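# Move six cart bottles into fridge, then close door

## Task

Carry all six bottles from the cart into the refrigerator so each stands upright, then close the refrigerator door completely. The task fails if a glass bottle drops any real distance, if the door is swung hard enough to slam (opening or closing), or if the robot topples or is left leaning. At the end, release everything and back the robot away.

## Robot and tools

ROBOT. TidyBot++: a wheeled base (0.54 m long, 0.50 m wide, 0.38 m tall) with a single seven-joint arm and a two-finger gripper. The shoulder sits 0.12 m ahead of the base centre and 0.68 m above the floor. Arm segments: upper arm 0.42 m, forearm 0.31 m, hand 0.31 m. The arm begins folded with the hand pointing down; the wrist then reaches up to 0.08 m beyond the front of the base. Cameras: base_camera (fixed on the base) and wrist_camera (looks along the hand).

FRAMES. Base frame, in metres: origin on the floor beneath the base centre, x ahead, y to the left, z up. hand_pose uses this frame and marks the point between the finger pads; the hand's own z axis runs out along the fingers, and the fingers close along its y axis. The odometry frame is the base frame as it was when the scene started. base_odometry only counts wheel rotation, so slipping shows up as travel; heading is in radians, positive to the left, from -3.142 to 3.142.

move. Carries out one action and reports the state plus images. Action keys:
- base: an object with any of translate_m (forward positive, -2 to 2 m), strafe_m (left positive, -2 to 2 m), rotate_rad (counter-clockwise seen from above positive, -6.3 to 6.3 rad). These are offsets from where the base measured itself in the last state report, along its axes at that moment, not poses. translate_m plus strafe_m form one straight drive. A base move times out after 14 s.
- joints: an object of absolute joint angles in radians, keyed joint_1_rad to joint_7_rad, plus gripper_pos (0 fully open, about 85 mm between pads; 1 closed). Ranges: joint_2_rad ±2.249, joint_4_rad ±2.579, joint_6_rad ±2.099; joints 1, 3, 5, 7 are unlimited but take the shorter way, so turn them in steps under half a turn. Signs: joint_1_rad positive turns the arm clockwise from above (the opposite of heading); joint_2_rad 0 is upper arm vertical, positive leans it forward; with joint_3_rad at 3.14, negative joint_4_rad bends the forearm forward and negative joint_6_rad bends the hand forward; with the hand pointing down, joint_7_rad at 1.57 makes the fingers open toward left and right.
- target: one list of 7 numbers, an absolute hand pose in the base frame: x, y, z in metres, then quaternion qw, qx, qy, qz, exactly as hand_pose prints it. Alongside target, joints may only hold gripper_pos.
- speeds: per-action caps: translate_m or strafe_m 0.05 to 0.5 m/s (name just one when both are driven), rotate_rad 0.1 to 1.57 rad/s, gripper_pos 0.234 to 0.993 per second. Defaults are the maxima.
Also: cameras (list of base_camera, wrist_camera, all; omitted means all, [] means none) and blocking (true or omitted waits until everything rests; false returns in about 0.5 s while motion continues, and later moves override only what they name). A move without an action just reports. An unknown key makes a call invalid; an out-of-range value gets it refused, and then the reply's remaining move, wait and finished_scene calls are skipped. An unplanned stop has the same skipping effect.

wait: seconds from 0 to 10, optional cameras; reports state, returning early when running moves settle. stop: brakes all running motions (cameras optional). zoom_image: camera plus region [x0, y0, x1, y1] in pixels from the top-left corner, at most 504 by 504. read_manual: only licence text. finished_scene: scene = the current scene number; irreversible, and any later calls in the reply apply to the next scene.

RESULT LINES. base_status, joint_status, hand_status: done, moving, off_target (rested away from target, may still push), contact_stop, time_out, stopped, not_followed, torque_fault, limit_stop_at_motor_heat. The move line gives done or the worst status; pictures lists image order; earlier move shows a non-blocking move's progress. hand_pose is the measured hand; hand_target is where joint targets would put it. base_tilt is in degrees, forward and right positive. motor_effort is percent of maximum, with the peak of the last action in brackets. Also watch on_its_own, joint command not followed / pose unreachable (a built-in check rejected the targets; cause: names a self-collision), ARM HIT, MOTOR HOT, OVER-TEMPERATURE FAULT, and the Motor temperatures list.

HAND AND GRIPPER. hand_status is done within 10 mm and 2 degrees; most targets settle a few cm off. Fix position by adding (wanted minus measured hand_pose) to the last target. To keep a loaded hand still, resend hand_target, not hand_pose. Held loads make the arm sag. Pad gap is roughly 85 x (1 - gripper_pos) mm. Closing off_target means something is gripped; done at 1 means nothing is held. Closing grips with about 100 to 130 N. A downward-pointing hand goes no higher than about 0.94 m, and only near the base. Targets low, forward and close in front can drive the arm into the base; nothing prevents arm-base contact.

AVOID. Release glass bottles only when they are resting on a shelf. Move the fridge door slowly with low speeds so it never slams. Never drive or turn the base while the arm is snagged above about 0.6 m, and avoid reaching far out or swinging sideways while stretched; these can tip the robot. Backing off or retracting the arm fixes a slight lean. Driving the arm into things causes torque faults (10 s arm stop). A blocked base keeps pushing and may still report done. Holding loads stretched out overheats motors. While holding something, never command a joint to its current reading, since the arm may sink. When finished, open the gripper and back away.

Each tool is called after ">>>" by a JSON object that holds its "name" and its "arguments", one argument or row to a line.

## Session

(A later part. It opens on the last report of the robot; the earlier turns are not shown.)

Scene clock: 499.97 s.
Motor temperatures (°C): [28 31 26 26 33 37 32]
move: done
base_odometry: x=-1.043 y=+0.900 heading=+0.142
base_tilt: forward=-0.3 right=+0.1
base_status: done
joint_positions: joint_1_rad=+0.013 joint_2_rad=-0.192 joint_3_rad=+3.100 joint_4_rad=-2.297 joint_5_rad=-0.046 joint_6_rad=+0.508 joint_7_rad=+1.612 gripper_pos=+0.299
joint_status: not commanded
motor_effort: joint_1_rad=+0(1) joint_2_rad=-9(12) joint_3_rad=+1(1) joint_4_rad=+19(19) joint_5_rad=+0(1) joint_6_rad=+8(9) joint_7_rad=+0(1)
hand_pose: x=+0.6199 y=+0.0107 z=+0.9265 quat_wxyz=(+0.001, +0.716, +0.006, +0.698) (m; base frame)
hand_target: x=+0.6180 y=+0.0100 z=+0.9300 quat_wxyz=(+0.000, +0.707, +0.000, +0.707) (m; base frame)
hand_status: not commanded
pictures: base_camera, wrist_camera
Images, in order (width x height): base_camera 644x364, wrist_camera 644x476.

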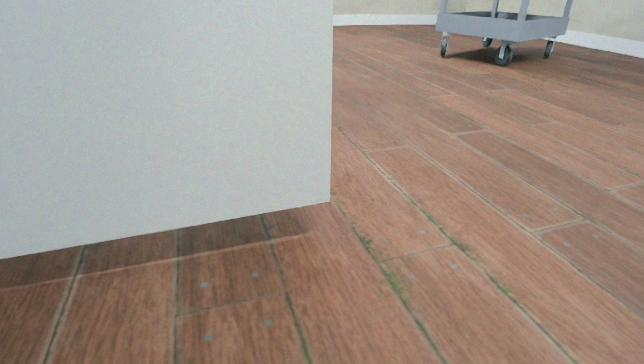

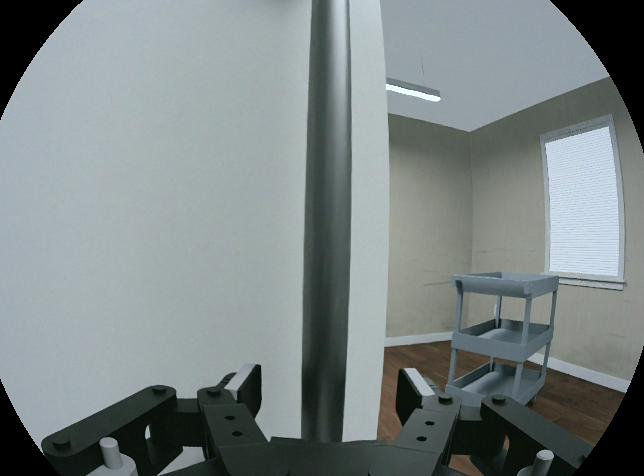

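>>> {"name": "move", "arguments": {
  "base": {"translate_m": 0.012},
  "speeds": {"translate_m": 0.1},
  "cameras": []
}}

>>> {"name": "move", "arguments": {
  "joints": {"gripper_pos": 0.95},
  "speeds": {"gripper_pos": 0.3}
}}

Scene clock: 501.07 s.
Motor temperatures (°C): [28 31 26 26 33 37 32]
move: done
base_odometry: x=-1.031 y=+0.902 heading=+0.142
base_tilt: forward=-0.3 right=+0.1
base_status: done
joint_positions: joint_1_rad=+0.013 joint_2_rad=-0.193 joint_3_rad=+3.100 joint_4_rad=-2.298 joint_5_rad=-0.046 joint_6_rad=+0.508 joint_7_rad=+1.612 gripper_pos=+0.299
joint_status: not commanded
motor_effort: joint_1_rad=+0(2) joint_2_rad=-11(12) joint_3_rad=+1(2) joint_4_rad=+19(20) joint_5_rad=+0(1) joint_6_rad=+8(9) joint_7_rad=+0(1)
hand_pose: x=+0.6194 y=+0.0106 z=+0.9265 quat_wxyz=(+0.001, +0.716, +0.006, +0.698) (m; base frame)
hand_target: x=+0.6180 y=+0.0100 z=+0.9300 quat_wxyz=(+0.000, +0.707, +0.000, +0.707) (m; base frame)
hand_status: not commanded
pictures: none
No camera images: "cameras" was empty.

Scene clock: 503.57 s.
Motor temperatures (°C): [28 31 26 26 33 37 32]
move: off_target
base_odometry: x=-1.031 y=+0.902 heading=+0.142
base_tilt: forward=-0.3 right=+0.1
base_status: not commanded
joint_positions: joint_1_rad=+0.012 joint_2_rad=-0.193 joint_3_rad=+3.096 joint_4_rad=-2.298 joint_5_rad=-0.046 joint_6_rad=+0.508 joint_7_rad=+1.612 gripper_pos=+0.831
joint_status: gripper_pos off_target (ended at +0.831, target +0.950)
motor_effort: joint_1_rad=+3(4) joint_2_rad=-10(11) joint_3_rad=+2(3) joint_4_rad=+18(20) joint_5_rad=-2(2) joint_6_rad=+8(9) joint_7_rad=+0(1)
hand_pose: x=+0.6192 y=+0.0128 z=+0.9262 quat_wxyz=(+0.000, +0.716, +0.007, +0.698) (m; base frame)
hand_target: x=+0.6180 y=+0.0100 z=+0.9300 quat_wxyz=(+0.000, +0.707, +0.000, +0.707) (m; base frame)
hand_status: not commanded
pictures: base_camera, wrist_camera
Images, in order (width x height): base_camera 644x364, wrist_camera 644x476.

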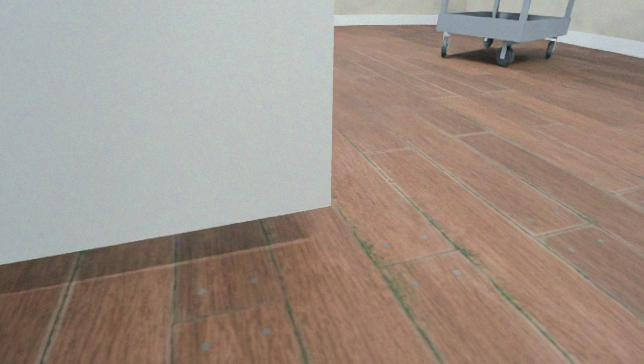

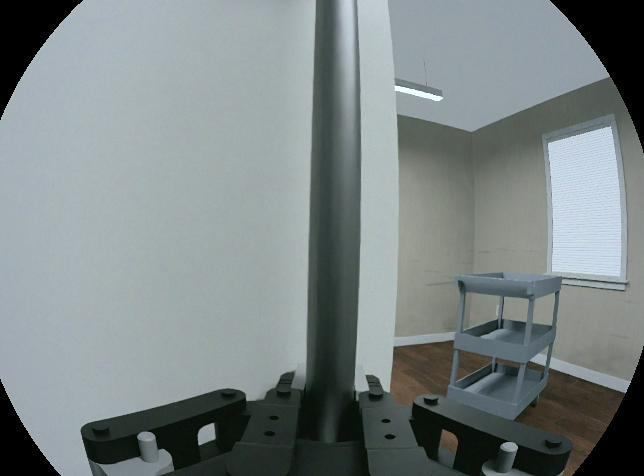

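>>> {"name": "move", "arguments": {
  "base": {"translate_m": 0.112, "strafe_m": -0.107, "rotate_rad": 0.2},
  "speeds": {"translate_m": 0.12, "rotate_rad": 0.15}
}}

Scene clock: 505.80 s.
Motor temperatures (°C): [28 31 26 26 33 37 32]
move: done
base_odometry: x=-0.904 y=+0.812 heading=+0.343
base_tilt: forward=-0.3 right=+0.1
base_status: done
joint_positions: joint_1_rad=+0.004 joint_2_rad=-0.201 joint_3_rad=+3.081 joint_4_rad=-2.307 joint_5_rad=-0.046 joint_6_rad=+0.513 joint_7_rad=+1.612 gripper_pos=+0.831
joint_status: not commanded
motor_effort: joint_1_rad=+3(6) joint_2_rad=-11(12) joint_3_rad=+3(7) joint_4_rad=+18(21) joint_5_rad=-2(3) joint_6_rad=+8(10) joint_7_rad=+1(1)
hand_pose: x=+0.6154 y=+0.0245 z=+0.9261 quat_wxyz=(-0.006, +0.715, +0.016, +0.699) (m; base frame)
hand_target: x=+0.6180 y=+0.0100 z=+0.9300 quat_wxyz=(+0.000, +0.707, +0.000, +0.707) (m; base frame)
hand_status: not commanded
pictures: base_camera, wrist_camera
Images, in order (width x height): base_camera 644x364, wrist_camera 644x476.

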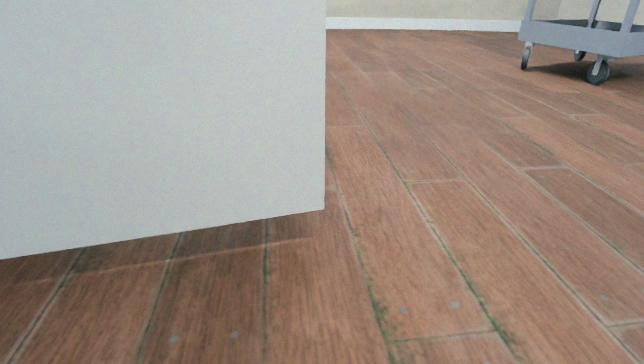

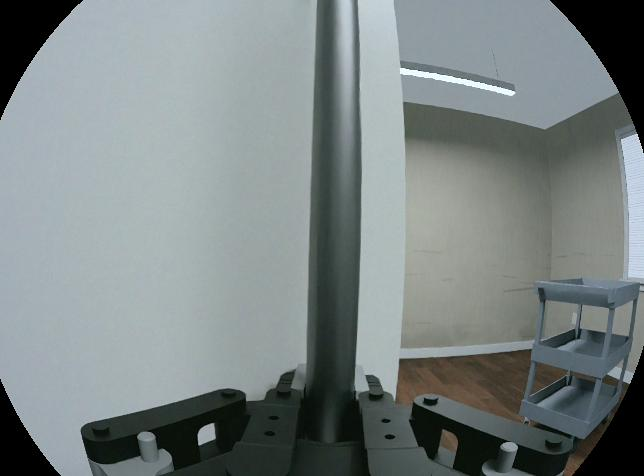

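>>> {"name": "move", "arguments": {
  "base": {"translate_m": 0.137, "strafe_m": -0.122, "rotate_rad": 0.25},
  "speeds": {"translate_m": 0.13, "rotate_rad": 0.17},
  "cameras": []
}}

>>> {"name": "move", "arguments": {
  "base": {"translate_m": 0.137, "strafe_m": -0.122, "rotate_rad": 0.25},
  "speeds": {"translate_m": 0.13, "rotate_rad": 0.17}
}}

Scene clock: 508.60 s.
Motor temperatures (°C): [28 31 26 26 33 37 32]
move: done
base_odometry: x=-0.734 y=+0.743 heading=+0.593
base_tilt: forward=-0.3 right=+0.1
base_status: done
joint_positions: joint_1_rad=+0.004 joint_2_rad=-0.199 joint_3_rad=+3.077 joint_4_rad=-2.308 joint_5_rad=-0.046 joint_6_rad=+0.517 joint_7_rad=+1.612 gripper_pos=+0.831
joint_status: not commanded
motor_effort: joint_1_rad=+5(10) joint_2_rad=-11(13) joint_3_rad=+5(10) joint_4_rad=+18(21) joint_5_rad=-2(5) joint_6_rad=+8(11) joint_7_rad=+0(1)
hand_pose: x=+0.6155 y=+0.0268 z=+0.9259 quat_wxyz=(-0.008, +0.715, +0.018, +0.699) (m; base frame)
hand_target: x=+0.6180 y=+0.0100 z=+0.9300 quat_wxyz=(+0.000, +0.707, +0.000, +0.707) (m; base frame)
hand_status: not commanded
pictures: none
No camera images: "cameras" was empty.

Scene clock: 510.67 s.
Motor temperatures (°C): [28 31 26 26 33 37 32]
move: done
base_odometry: x=-0.552 y=+0.718 heading=+0.844
base_tilt: forward=-0.3 right=+0.1
base_status: done
joint_positions: joint_1_rad=+0.008 joint_2_rad=-0.198 joint_3_rad=+3.079 joint_4_rad=-2.310 joint_5_rad=-0.047 joint_6_rad=+0.519 joint_7_rad=+1.612 gripper_pos=+0.831
joint_status: not commanded
motor_effort: joint_1_rad=+5(10) joint_2_rad=-12(13) joint_3_rad=+5(9) joint_4_rad=+17(21) joint_5_rad=-2(5) joint_6_rad=+9(10) joint_7_rad=+0(1)
hand_pose: x=+0.6157 y=+0.0237 z=+0.9253 quat_wxyz=(-0.006, +0.715, +0.015, +0.699) (m; base frame)
hand_target: x=+0.6180 y=+0.0100 z=+0.9300 quat_wxyz=(+0.000, +0.707, +0.000, +0.707) (m; base frame)
hand_status: not commanded
pictures: base_camera, wrist_camera
Images, in order (width x height): base_camera 644x364, wrist_camera 644x476.

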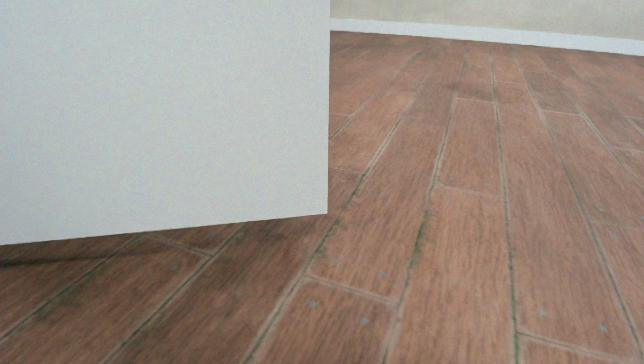

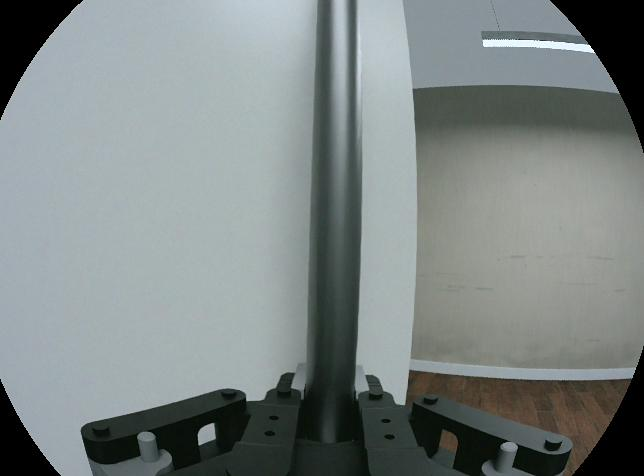

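>>> {"name": "move", "arguments": {
  "base": {"translate_m": 0.137, "strafe_m": -0.122, "rotate_rad": 0.25},
  "speeds": {"translate_m": 0.13, "rotate_rad": 0.17},
  "cameras": []
}}

>>> {"name": "move", "arguments": {
  "base": {"translate_m": 0.137, "strafe_m": -0.122, "rotate_rad": 0.25},
  "speeds": {"translate_m": 0.13, "rotate_rad": 0.17},
  "cameras": []
}}

>>> {"name": "move", "arguments": {
  "base": {"translate_m": 0.137, "strafe_m": -0.122, "rotate_rad": 0.25},
  "speeds": {"translate_m": 0.13, "rotate_rad": 0.17}
}}

Scene clock: 513.63 s.
Motor temperatures (°C): [28 31 26 26 33 37 32]
move: done
base_odometry: x=-0.370 y=+0.740 heading=+1.094
base_tilt: forward=-0.3 right=+0.1
base_status: done
joint_positions: joint_1_rad=+0.017 joint_2_rad=-0.197 joint_3_rad=+3.084 joint_4_rad=-2.312 joint_5_rad=-0.048 joint_6_rad=+0.521 joint_7_rad=+1.612 gripper_pos=+0.831
joint_status: not commanded
motor_effort: joint_1_rad=-1(8) joint_2_rad=-13(13) joint_3_rad=-2(8) joint_4_rad=+16(21) joint_5_rad=+1(4) joint_6_rad=+7(10) joint_7_rad=+0(1)
hand_pose: x=+0.6160 y=+0.0161 z=+0.9244 quat_wxyz=(-0.001, +0.715, +0.009, +0.699) (m; base frame)
hand_target: x=+0.6180 y=+0.0100 z=+0.9300 quat_wxyz=(+0.000, +0.707, +0.000, +0.707) (m; base frame)
hand_status: not commanded
pictures: none
No camera images: "cameras" was empty.

Scene clock: 516.30 s.
Motor temperatures (°C): [28 31 26 26 33 37 32]
move: done
base_odometry: x=-0.199 y=+0.806 heading=+1.345
base_tilt: forward=-0.3 right=+0.1
base_status: done
joint_positions: joint_1_rad=+0.030 joint_2_rad=-0.195 joint_3_rad=+3.098 joint_4_rad=-2.313 joint_5_rad=-0.049 joint_6_rad=+0.524 joint_7_rad=+1.612 gripper_pos=+0.831
joint_status: not commanded
motor_effort: joint_1_rad=-3(7) joint_2_rad=-14(14) joint_3_rad=-3(8) joint_4_rad=+16(22) joint_5_rad=+2(5) joint_6_rad=+8(11) joint_7_rad=+0(1)
hand_pose: x=+0.6165 y=+0.0024 z=+0.9232 quat_wxyz=(+0.007, +0.716, -0.001, +0.698) (m; base frame)
hand_target: x=+0.6180 y=+0.0100 z=+0.9300 quat_wxyz=(+0.000, +0.707, +0.000, +0.707) (m; base frame)
hand_status: not commanded
pictures: none
No camera images: "cameras" was empty.

Scene clock: 518.27 s.
Motor temperatures (°C): [28 31 26 26 33 37 32]
move: done
base_odometry: x=-0.049 y=+0.912 heading=+1.595
base_tilt: forward=-0.3 right=+0.1
base_status: done
joint_positions: joint_1_rad=+0.050 joint_2_rad=-0.194 joint_3_rad=+3.112 joint_4_rad=-2.316 joint_5_rad=-0.050 joint_6_rad=+0.526 joint_7_rad=+1.612 gripper_pos=+0.831
joint_status: not commanded
motor_effort: joint_1_rad=-4(8) joint_2_rad=-13(14) joint_3_rad=-5(9) joint_4_rad=+16(22) joint_5_rad=+3(5) joint_6_rad=+8(10) joint_7_rad=+0(1)
hand_pose: x=+0.6163 y=-0.0158 z=+0.9219 quat_wxyz=(+0.018, +0.716, -0.015, +0.698) (m; base frame)
hand_target: x=+0.6180 y=+0.0100 z=+0.9300 quat_wxyz=(+0.000, +0.707, +0.000, +0.707) (m; base frame)
hand_status: not commanded
pictures: base_camera, wrist_camera
Images, in order (width x height): base_camera 644x364, wrist_camera 644x476.

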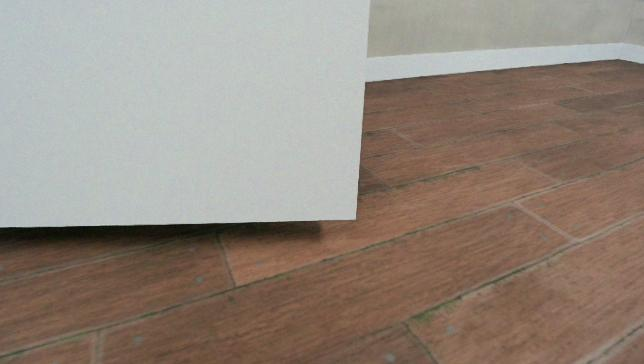

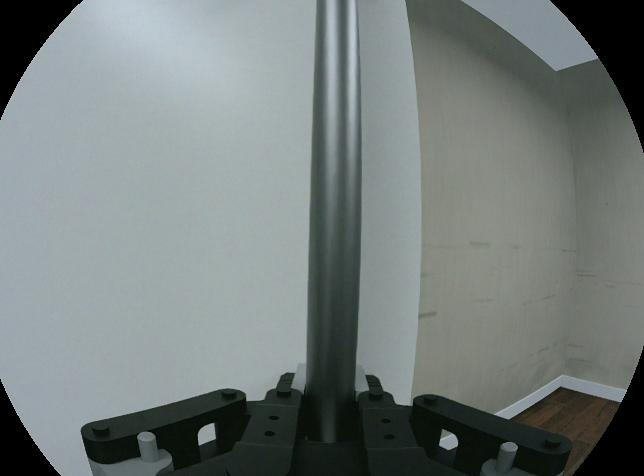

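>>> {"name": "move", "arguments": {
  "base": {"translate_m": 0.112, "strafe_m": -0.122, "rotate_rad": 0.2},
  "speeds": {"translate_m": 0.1, "rotate_rad": 0.14}
}}

Scene clock: 520.77 s.
Motor temperatures (°C): [28 31 26 26 33 37 32]
move: done
base_odometry: x=+0.071 y=+1.027 heading=+1.796
base_tilt: forward=-0.3 right=+0.1
base_status: done
joint_positions: joint_1_rad=+0.039 joint_2_rad=-0.192 joint_3_rad=+3.112 joint_4_rad=-2.317 joint_5_rad=-0.055 joint_6_rad=+0.527 joint_7_rad=+1.612 gripper_pos=+0.831
joint_status: not commanded
motor_effort: joint_1_rad=-1(11) joint_2_rad=-13(14) joint_3_rad=-1(11) joint_4_rad=+16(22) joint_5_rad=+0(6) joint_6_rad=+8(10) joint_7_rad=+0(1)
hand_pose: x=+0.6165 y=-0.0112 z=+0.9207 quat_wxyz=(+0.013, +0.717, -0.014, +0.697) (m; base frame)
hand_target: x=+0.6180 y=+0.0100 z=+0.9300 quat_wxyz=(+0.000, +0.707, +0.000, +0.707) (m; base frame)
hand_status: not commanded
pictures: base_camera, wrist_camera
Images, in order (width x height): base_camera 644x364, wrist_camera 644x476.

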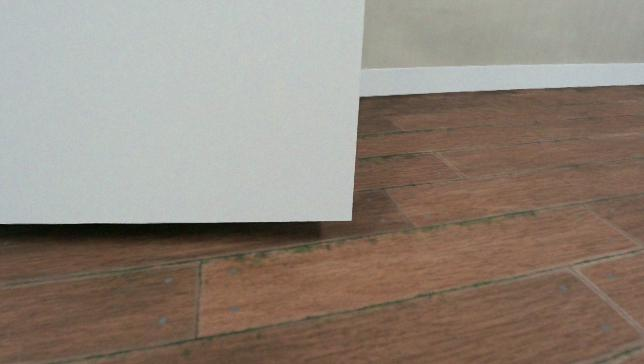

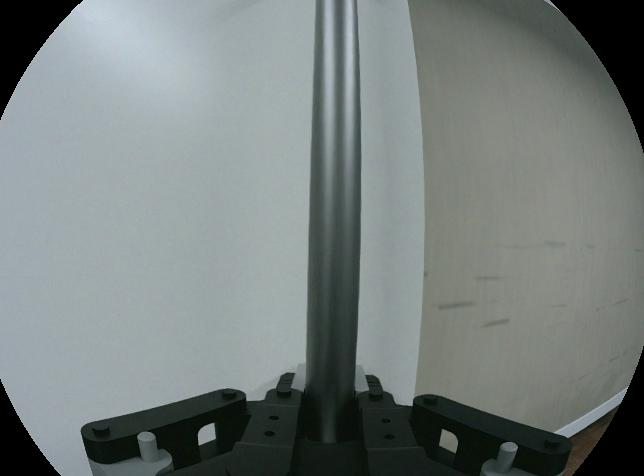

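>>> {"name": "move", "arguments": {
  "base": {"translate_m": 0.065, "strafe_m": -0.07, "rotate_rad": 0.12},
  "speeds": {"strafe_m": 0.07, "rotate_rad": 0.1}
}}

>>> {"name": "move", "arguments": {
  "base": {"translate_m": 0.025, "strafe_m": -0.024, "rotate_rad": 0.045},
  "speeds": {"strafe_m": 0.05, "rotate_rad": 0.1}
}}

Scene clock: 523.03 s.
Motor temperatures (°C): [28 31 26 26 33 37 32]
move: done
base_odometry: x=+0.125 y=+1.106 heading=+1.917
base_tilt: forward=-0.3 right=+0.1
base_status: done
joint_positions: joint_1_rad=+0.043 joint_2_rad=-0.191 joint_3_rad=+3.115 joint_4_rad=-2.318 joint_5_rad=-0.058 joint_6_rad=+0.527 joint_7_rad=+1.612 gripper_pos=+0.831
joint_status: not commanded
motor_effort: joint_1_rad=-4(10) joint_2_rad=-13(15) joint_3_rad=-4(10) joint_4_rad=+17(22) joint_5_rad=+3(6) joint_6_rad=+8(11) joint_7_rad=+0(1)
hand_pose: x=+0.6167 y=-0.0146 z=+0.9200 quat_wxyz=(+0.015, +0.717, -0.017, +0.697) (m; base frame)
hand_target: x=+0.6180 y=+0.0100 z=+0.9300 quat_wxyz=(+0.000, +0.707, +0.000, +0.707) (m; base frame)
hand_status: not commanded
pictures: base_camera, wrist_camera
Images, in order (width x height): base_camera 644x364, wrist_camera 644x476.

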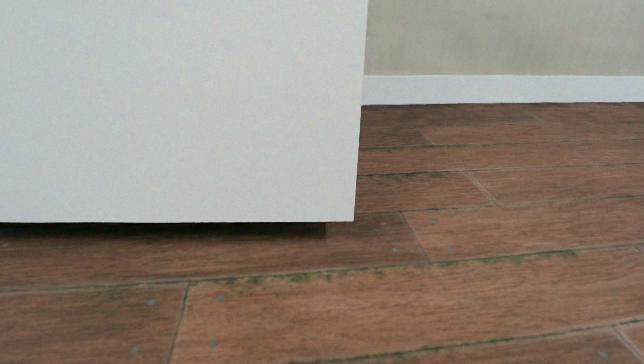

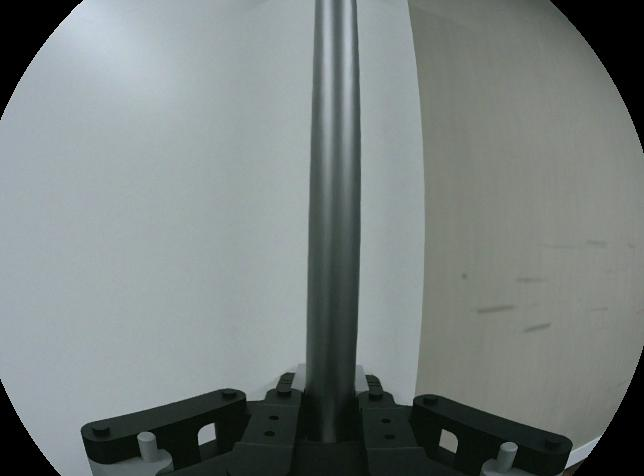

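Scene clock: 524.20 s.
Motor temperatures (°C): [28 31 26 26 33 37 32]
move: done
base_odometry: x=+0.139 y=+1.138 heading=+1.963
base_tilt: forward=-0.3 right=+0.1
base_status: done
joint_positions: joint_1_rad=+0.046 joint_2_rad=-0.190 joint_3_rad=+3.120 joint_4_rad=-2.318 joint_5_rad=-0.059 joint_6_rad=+0.528 joint_7_rad=+1.612 gripper_pos=+0.831
joint_status: not commanded
motor_effort: joint_1_rad=-4(10) joint_2_rad=-13(14) joint_3_rad=-5(10) joint_4_rad=+17(22) joint_5_rad=+2(6) joint_6_rad=+8(11) joint_7_rad=-1(1)
hand_pose: x=+0.6168 y=-0.0194 z=+0.9196 quat_wxyz=(+0.017, +0.717, -0.022, +0.696) (m; base frame)
hand_target: x=+0.6180 y=+0.0100 z=+0.9300 quat_wxyz=(+0.000, +0.707, +0.000, +0.707) (m; base frame)
hand_status: not commanded
pictures: base_camera, wrist_camera
Images, in order (width x height): base_camera 644x364, wrist_camera 644x476.

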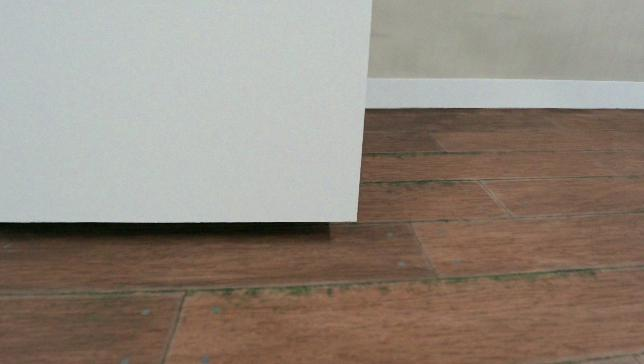

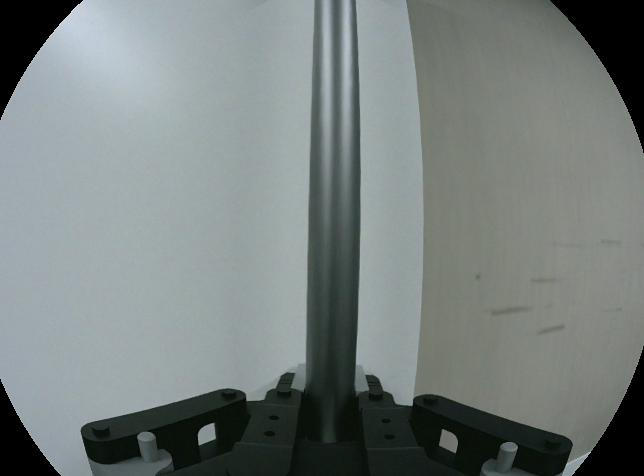

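>>> {"name": "move", "arguments": {
  "base": {"translate_m": 0.015, "strafe_m": -0.018, "rotate_rad": 0.025},
  "speeds": {"strafe_m": 0.05, "rotate_rad": 0.1},
  "cameras": []
}}

>>> {"name": "move", "arguments": {
  "base": {"translate_m": 0.015, "strafe_m": -0.012, "rotate_rad": 0.02},
  "speeds": {"strafe_m": 0.05, "rotate_rad": 0.1}
}}

Scene clock: 525.80 s.
Motor temperatures (°C): [28 31 26 26 33 37 32]
move: done
base_odometry: x=+0.150 y=+1.159 heading=+1.989
base_tilt: forward=-0.3 right=+0.1
base_status: done
joint_positions: joint_1_rad=+0.045 joint_2_rad=-0.189 joint_3_rad=+3.119 joint_4_rad=-2.317 joint_5_rad=-0.061 joint_6_rad=+0.528 joint_7_rad=+1.612 gripper_pos=+0.849
joint_status: not commanded
motor_effort: joint_1_rad=-4(10) joint_2_rad=-11(15) joint_3_rad=-4(11) joint_4_rad=+17(22) joint_5_rad=+2(6) joint_6_rad=+7(10) joint_7_rad=-1(1)
hand_pose: x=+0.6171 y=-0.0183 z=+0.9194 quat_wxyz=(+0.016, +0.717, -0.021, +0.696) (m; base frame)
hand_target: x=+0.6180 y=+0.0100 z=+0.9300 quat_wxyz=(+0.000, +0.707, +0.000, +0.707) (m; base frame)
hand_status: not commanded
pictures: none
No camera images: "cameras" was empty.

Scene clock: 526.63 s.
Motor temperatures (°C): [28 31 26 26 33 37 32]
move: done
base_odometry: x=+0.155 y=+1.177 heading=+2.010
base_tilt: forward=-0.3 right=+0.1
base_status: done
joint_positions: joint_1_rad=+0.047 joint_2_rad=-0.202 joint_3_rad=+3.119 joint_4_rad=-2.329 joint_5_rad=-0.061 joint_6_rad=+0.528 joint_7_rad=+1.612 gripper_pos=+0.849
joint_status: not commanded
motor_effort: joint_1_rad=-4(10) joint_2_rad=-9(12) joint_3_rad=-4(10) joint_4_rad=+18(29) joint_5_rad=+2(5) joint_6_rad=+7(11) joint_7_rad=+0(1)
hand_pose: x=+0.6120 y=-0.0192 z=+0.9191 quat_wxyz=(+0.017, +0.717, -0.022, +0.697) (m; base frame)
hand_target: x=+0.6180 y=+0.0100 z=+0.9300 quat_wxyz=(+0.000, +0.707, +0.000, +0.707) (m; base frame)
hand_status: not commanded
pictures: base_camera, wrist_camera
Images, in order (width x height): base_camera 644x364, wrist_camera 644x476.

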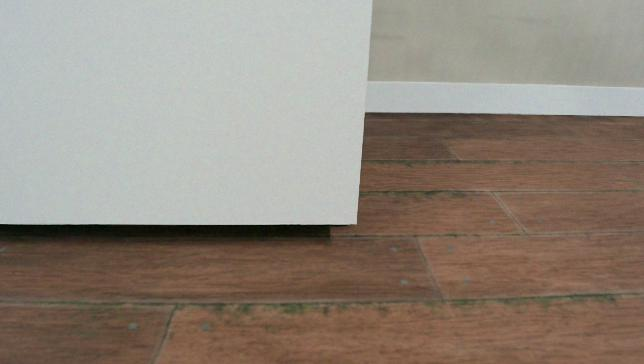

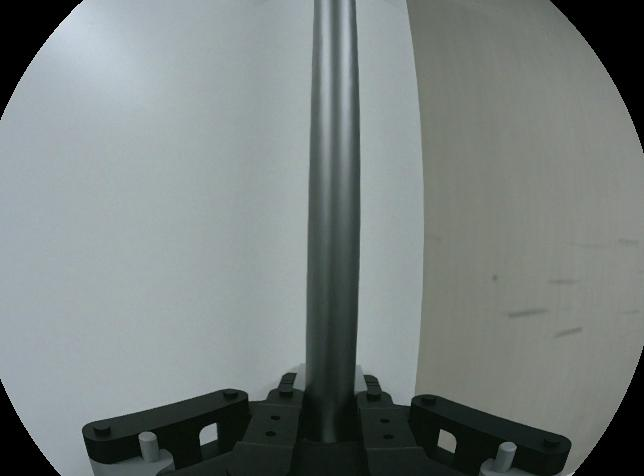

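>>> {"name": "move", "arguments": {
  "base": {"translate_m": 0.01, "strafe_m": -0.02},
  "speeds": {"strafe_m": 0.05},
  "cameras": []
}}

>>> {"name": "move", "arguments": {
  "joints": {"gripper_pos": 0.3},
  "speeds": {"gripper_pos": 0.3}
}}

Scene clock: 528.07 s.
Motor temperatures (°C): [28 31 26 26 33 37 32]
move: done
base_odometry: x=+0.168 y=+1.195 heading=+2.010
base_tilt: forward=-0.3 right=+0.1
base_status: done
joint_positions: joint_1_rad=+0.026 joint_2_rad=-0.226 joint_3_rad=+3.099 joint_4_rad=-2.349 joint_5_rad=-0.061 joint_6_rad=+0.528 joint_7_rad=+1.612 gripper_pos=+0.849
joint_status: not commanded
motor_effort: joint_1_rad=+0(4) joint_2_rad=-3(9) joint_3_rad=-1(5) joint_4_rad=+25(29) joint_5_rad=+0(4) joint_6_rad=+10(11) joint_7_rad=+0(1)
hand_pose: x=+0.6030 y=+0.0012 z=+0.9191 quat_wxyz=(+0.005, +0.716, -0.006, +0.698) (m; base frame)
hand_target: x=+0.6180 y=+0.0100 z=+0.9300 quat_wxyz=(+0.000, +0.707, +0.000, +0.707) (m; base frame)
hand_status: not commanded
pictures: none
No camera images: "cameras" was empty.

Scene clock: 530.57 s.
Motor temperatures (°C): [28 31 26 26 33 37 32]
move: done
base_odometry: x=+0.168 y=+1.195 heading=+2.010
base_tilt: forward=-0.3 right=+0.1
base_status: not commanded
joint_positions: joint_1_rad=+0.030 joint_2_rad=-0.210 joint_3_rad=+3.099 joint_4_rad=-2.349 joint_5_rad=-0.061 joint_6_rad=+0.528 joint_7_rad=+1.612 gripper_pos=+0.299
joint_status: all done
motor_effort: joint_1_rad=+1(3) joint_2_rad=-9(10) joint_3_rad=+1(3) joint_4_rad=+18(25) joint_5_rad=-1(3) joint_6_rad=+8(10) joint_7_rad=+0(1)
hand_pose: x=+0.6068 y=-0.0009 z=+0.9113 quat_wxyz=(+0.006, +0.721, -0.008, +0.692) (m; base frame)
hand_target: x=+0.6180 y=+0.0100 z=+0.9300 quat_wxyz=(+0.000, +0.707, +0.000, +0.707) (m; base frame)
hand_status: not commanded
pictures: base_camera, wrist_camera
Images, in order (width x height): base_camera 644x364, wrist_camera 644x476.

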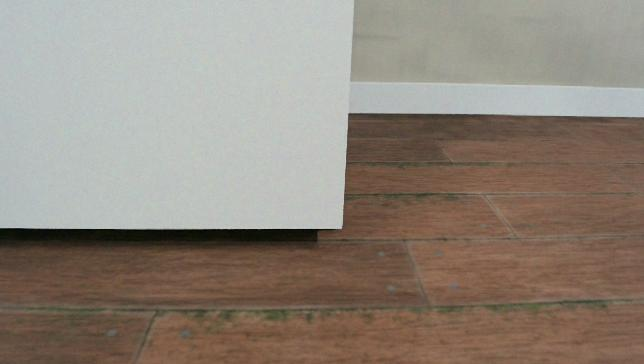

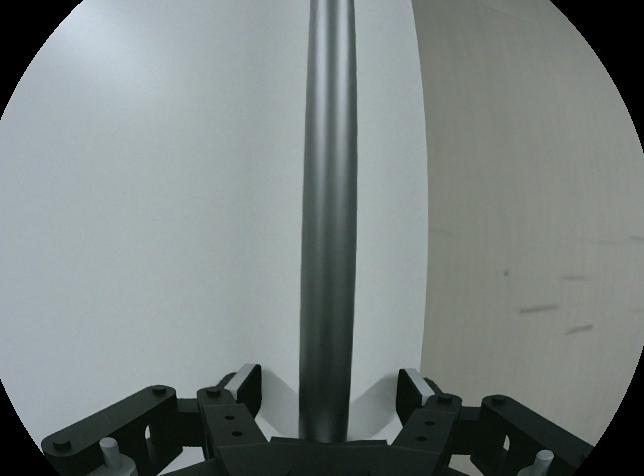

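>>> {"name": "move", "arguments": {
  "base": {"translate_m": -0.4},
  "speeds": {"translate_m": 0.25}
}}

Scene clock: 533.17 s.
Motor temperatures (°C): [28 31 26 26 33 37 32]
move: done
base_odometry: x=+0.339 y=+0.833 heading=+2.010
base_tilt: forward=-0.3 right=+0.1
base_status: done
joint_positions: joint_1_rad=+0.030 joint_2_rad=-0.201 joint_3_rad=+3.099 joint_4_rad=-2.347 joint_5_rad=-0.061 joint_6_rad=+0.528 joint_7_rad=+1.612 gripper_pos=+0.299
joint_status: not commanded
motor_effort: joint_1_rad=+0(1) joint_2_rad=-10(12) joint_3_rad=+1(1) joint_4_rad=+18(19) joint_5_rad=+0(1) joint_6_rad=+7(9) joint_7_rad=+0(1)
hand_pose: x=+0.6092 y=-0.0007 z=+0.9085 quat_wxyz=(+0.006, +0.724, -0.008, +0.690) (m; base frame)
hand_target: x=+0.6180 y=+0.0100 z=+0.9300 quat_wxyz=(+0.000, +0.707, +0.000, +0.707) (m; base frame)
hand_status: not commanded
pictures: base_camera, wrist_camera
Images, in order (width x height): base_camera 644x364, wrist_camera 644x476.

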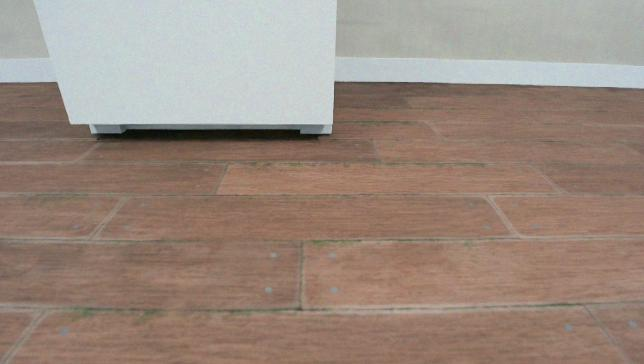

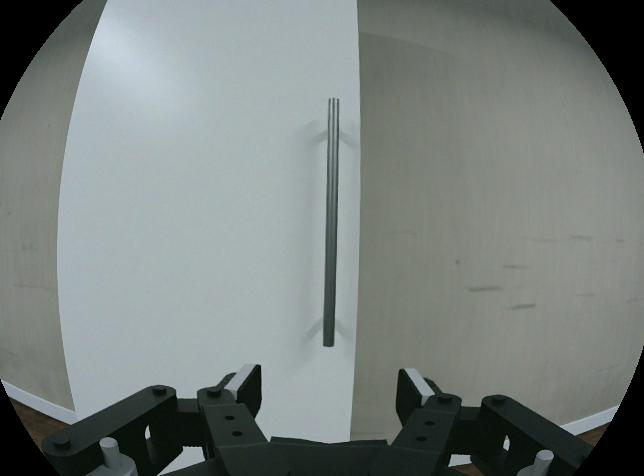

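>>> {"name": "zoom_image", "arguments": {
  "camera": "base_camera",
  "region": [40, 90, 360, 150]
}}

Scaled by 1.575.

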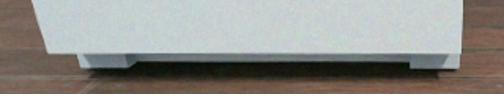

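>>> {"name": "finished_scene", "arguments": {
  "scene": 1
}}

The scene is finished: the task was done.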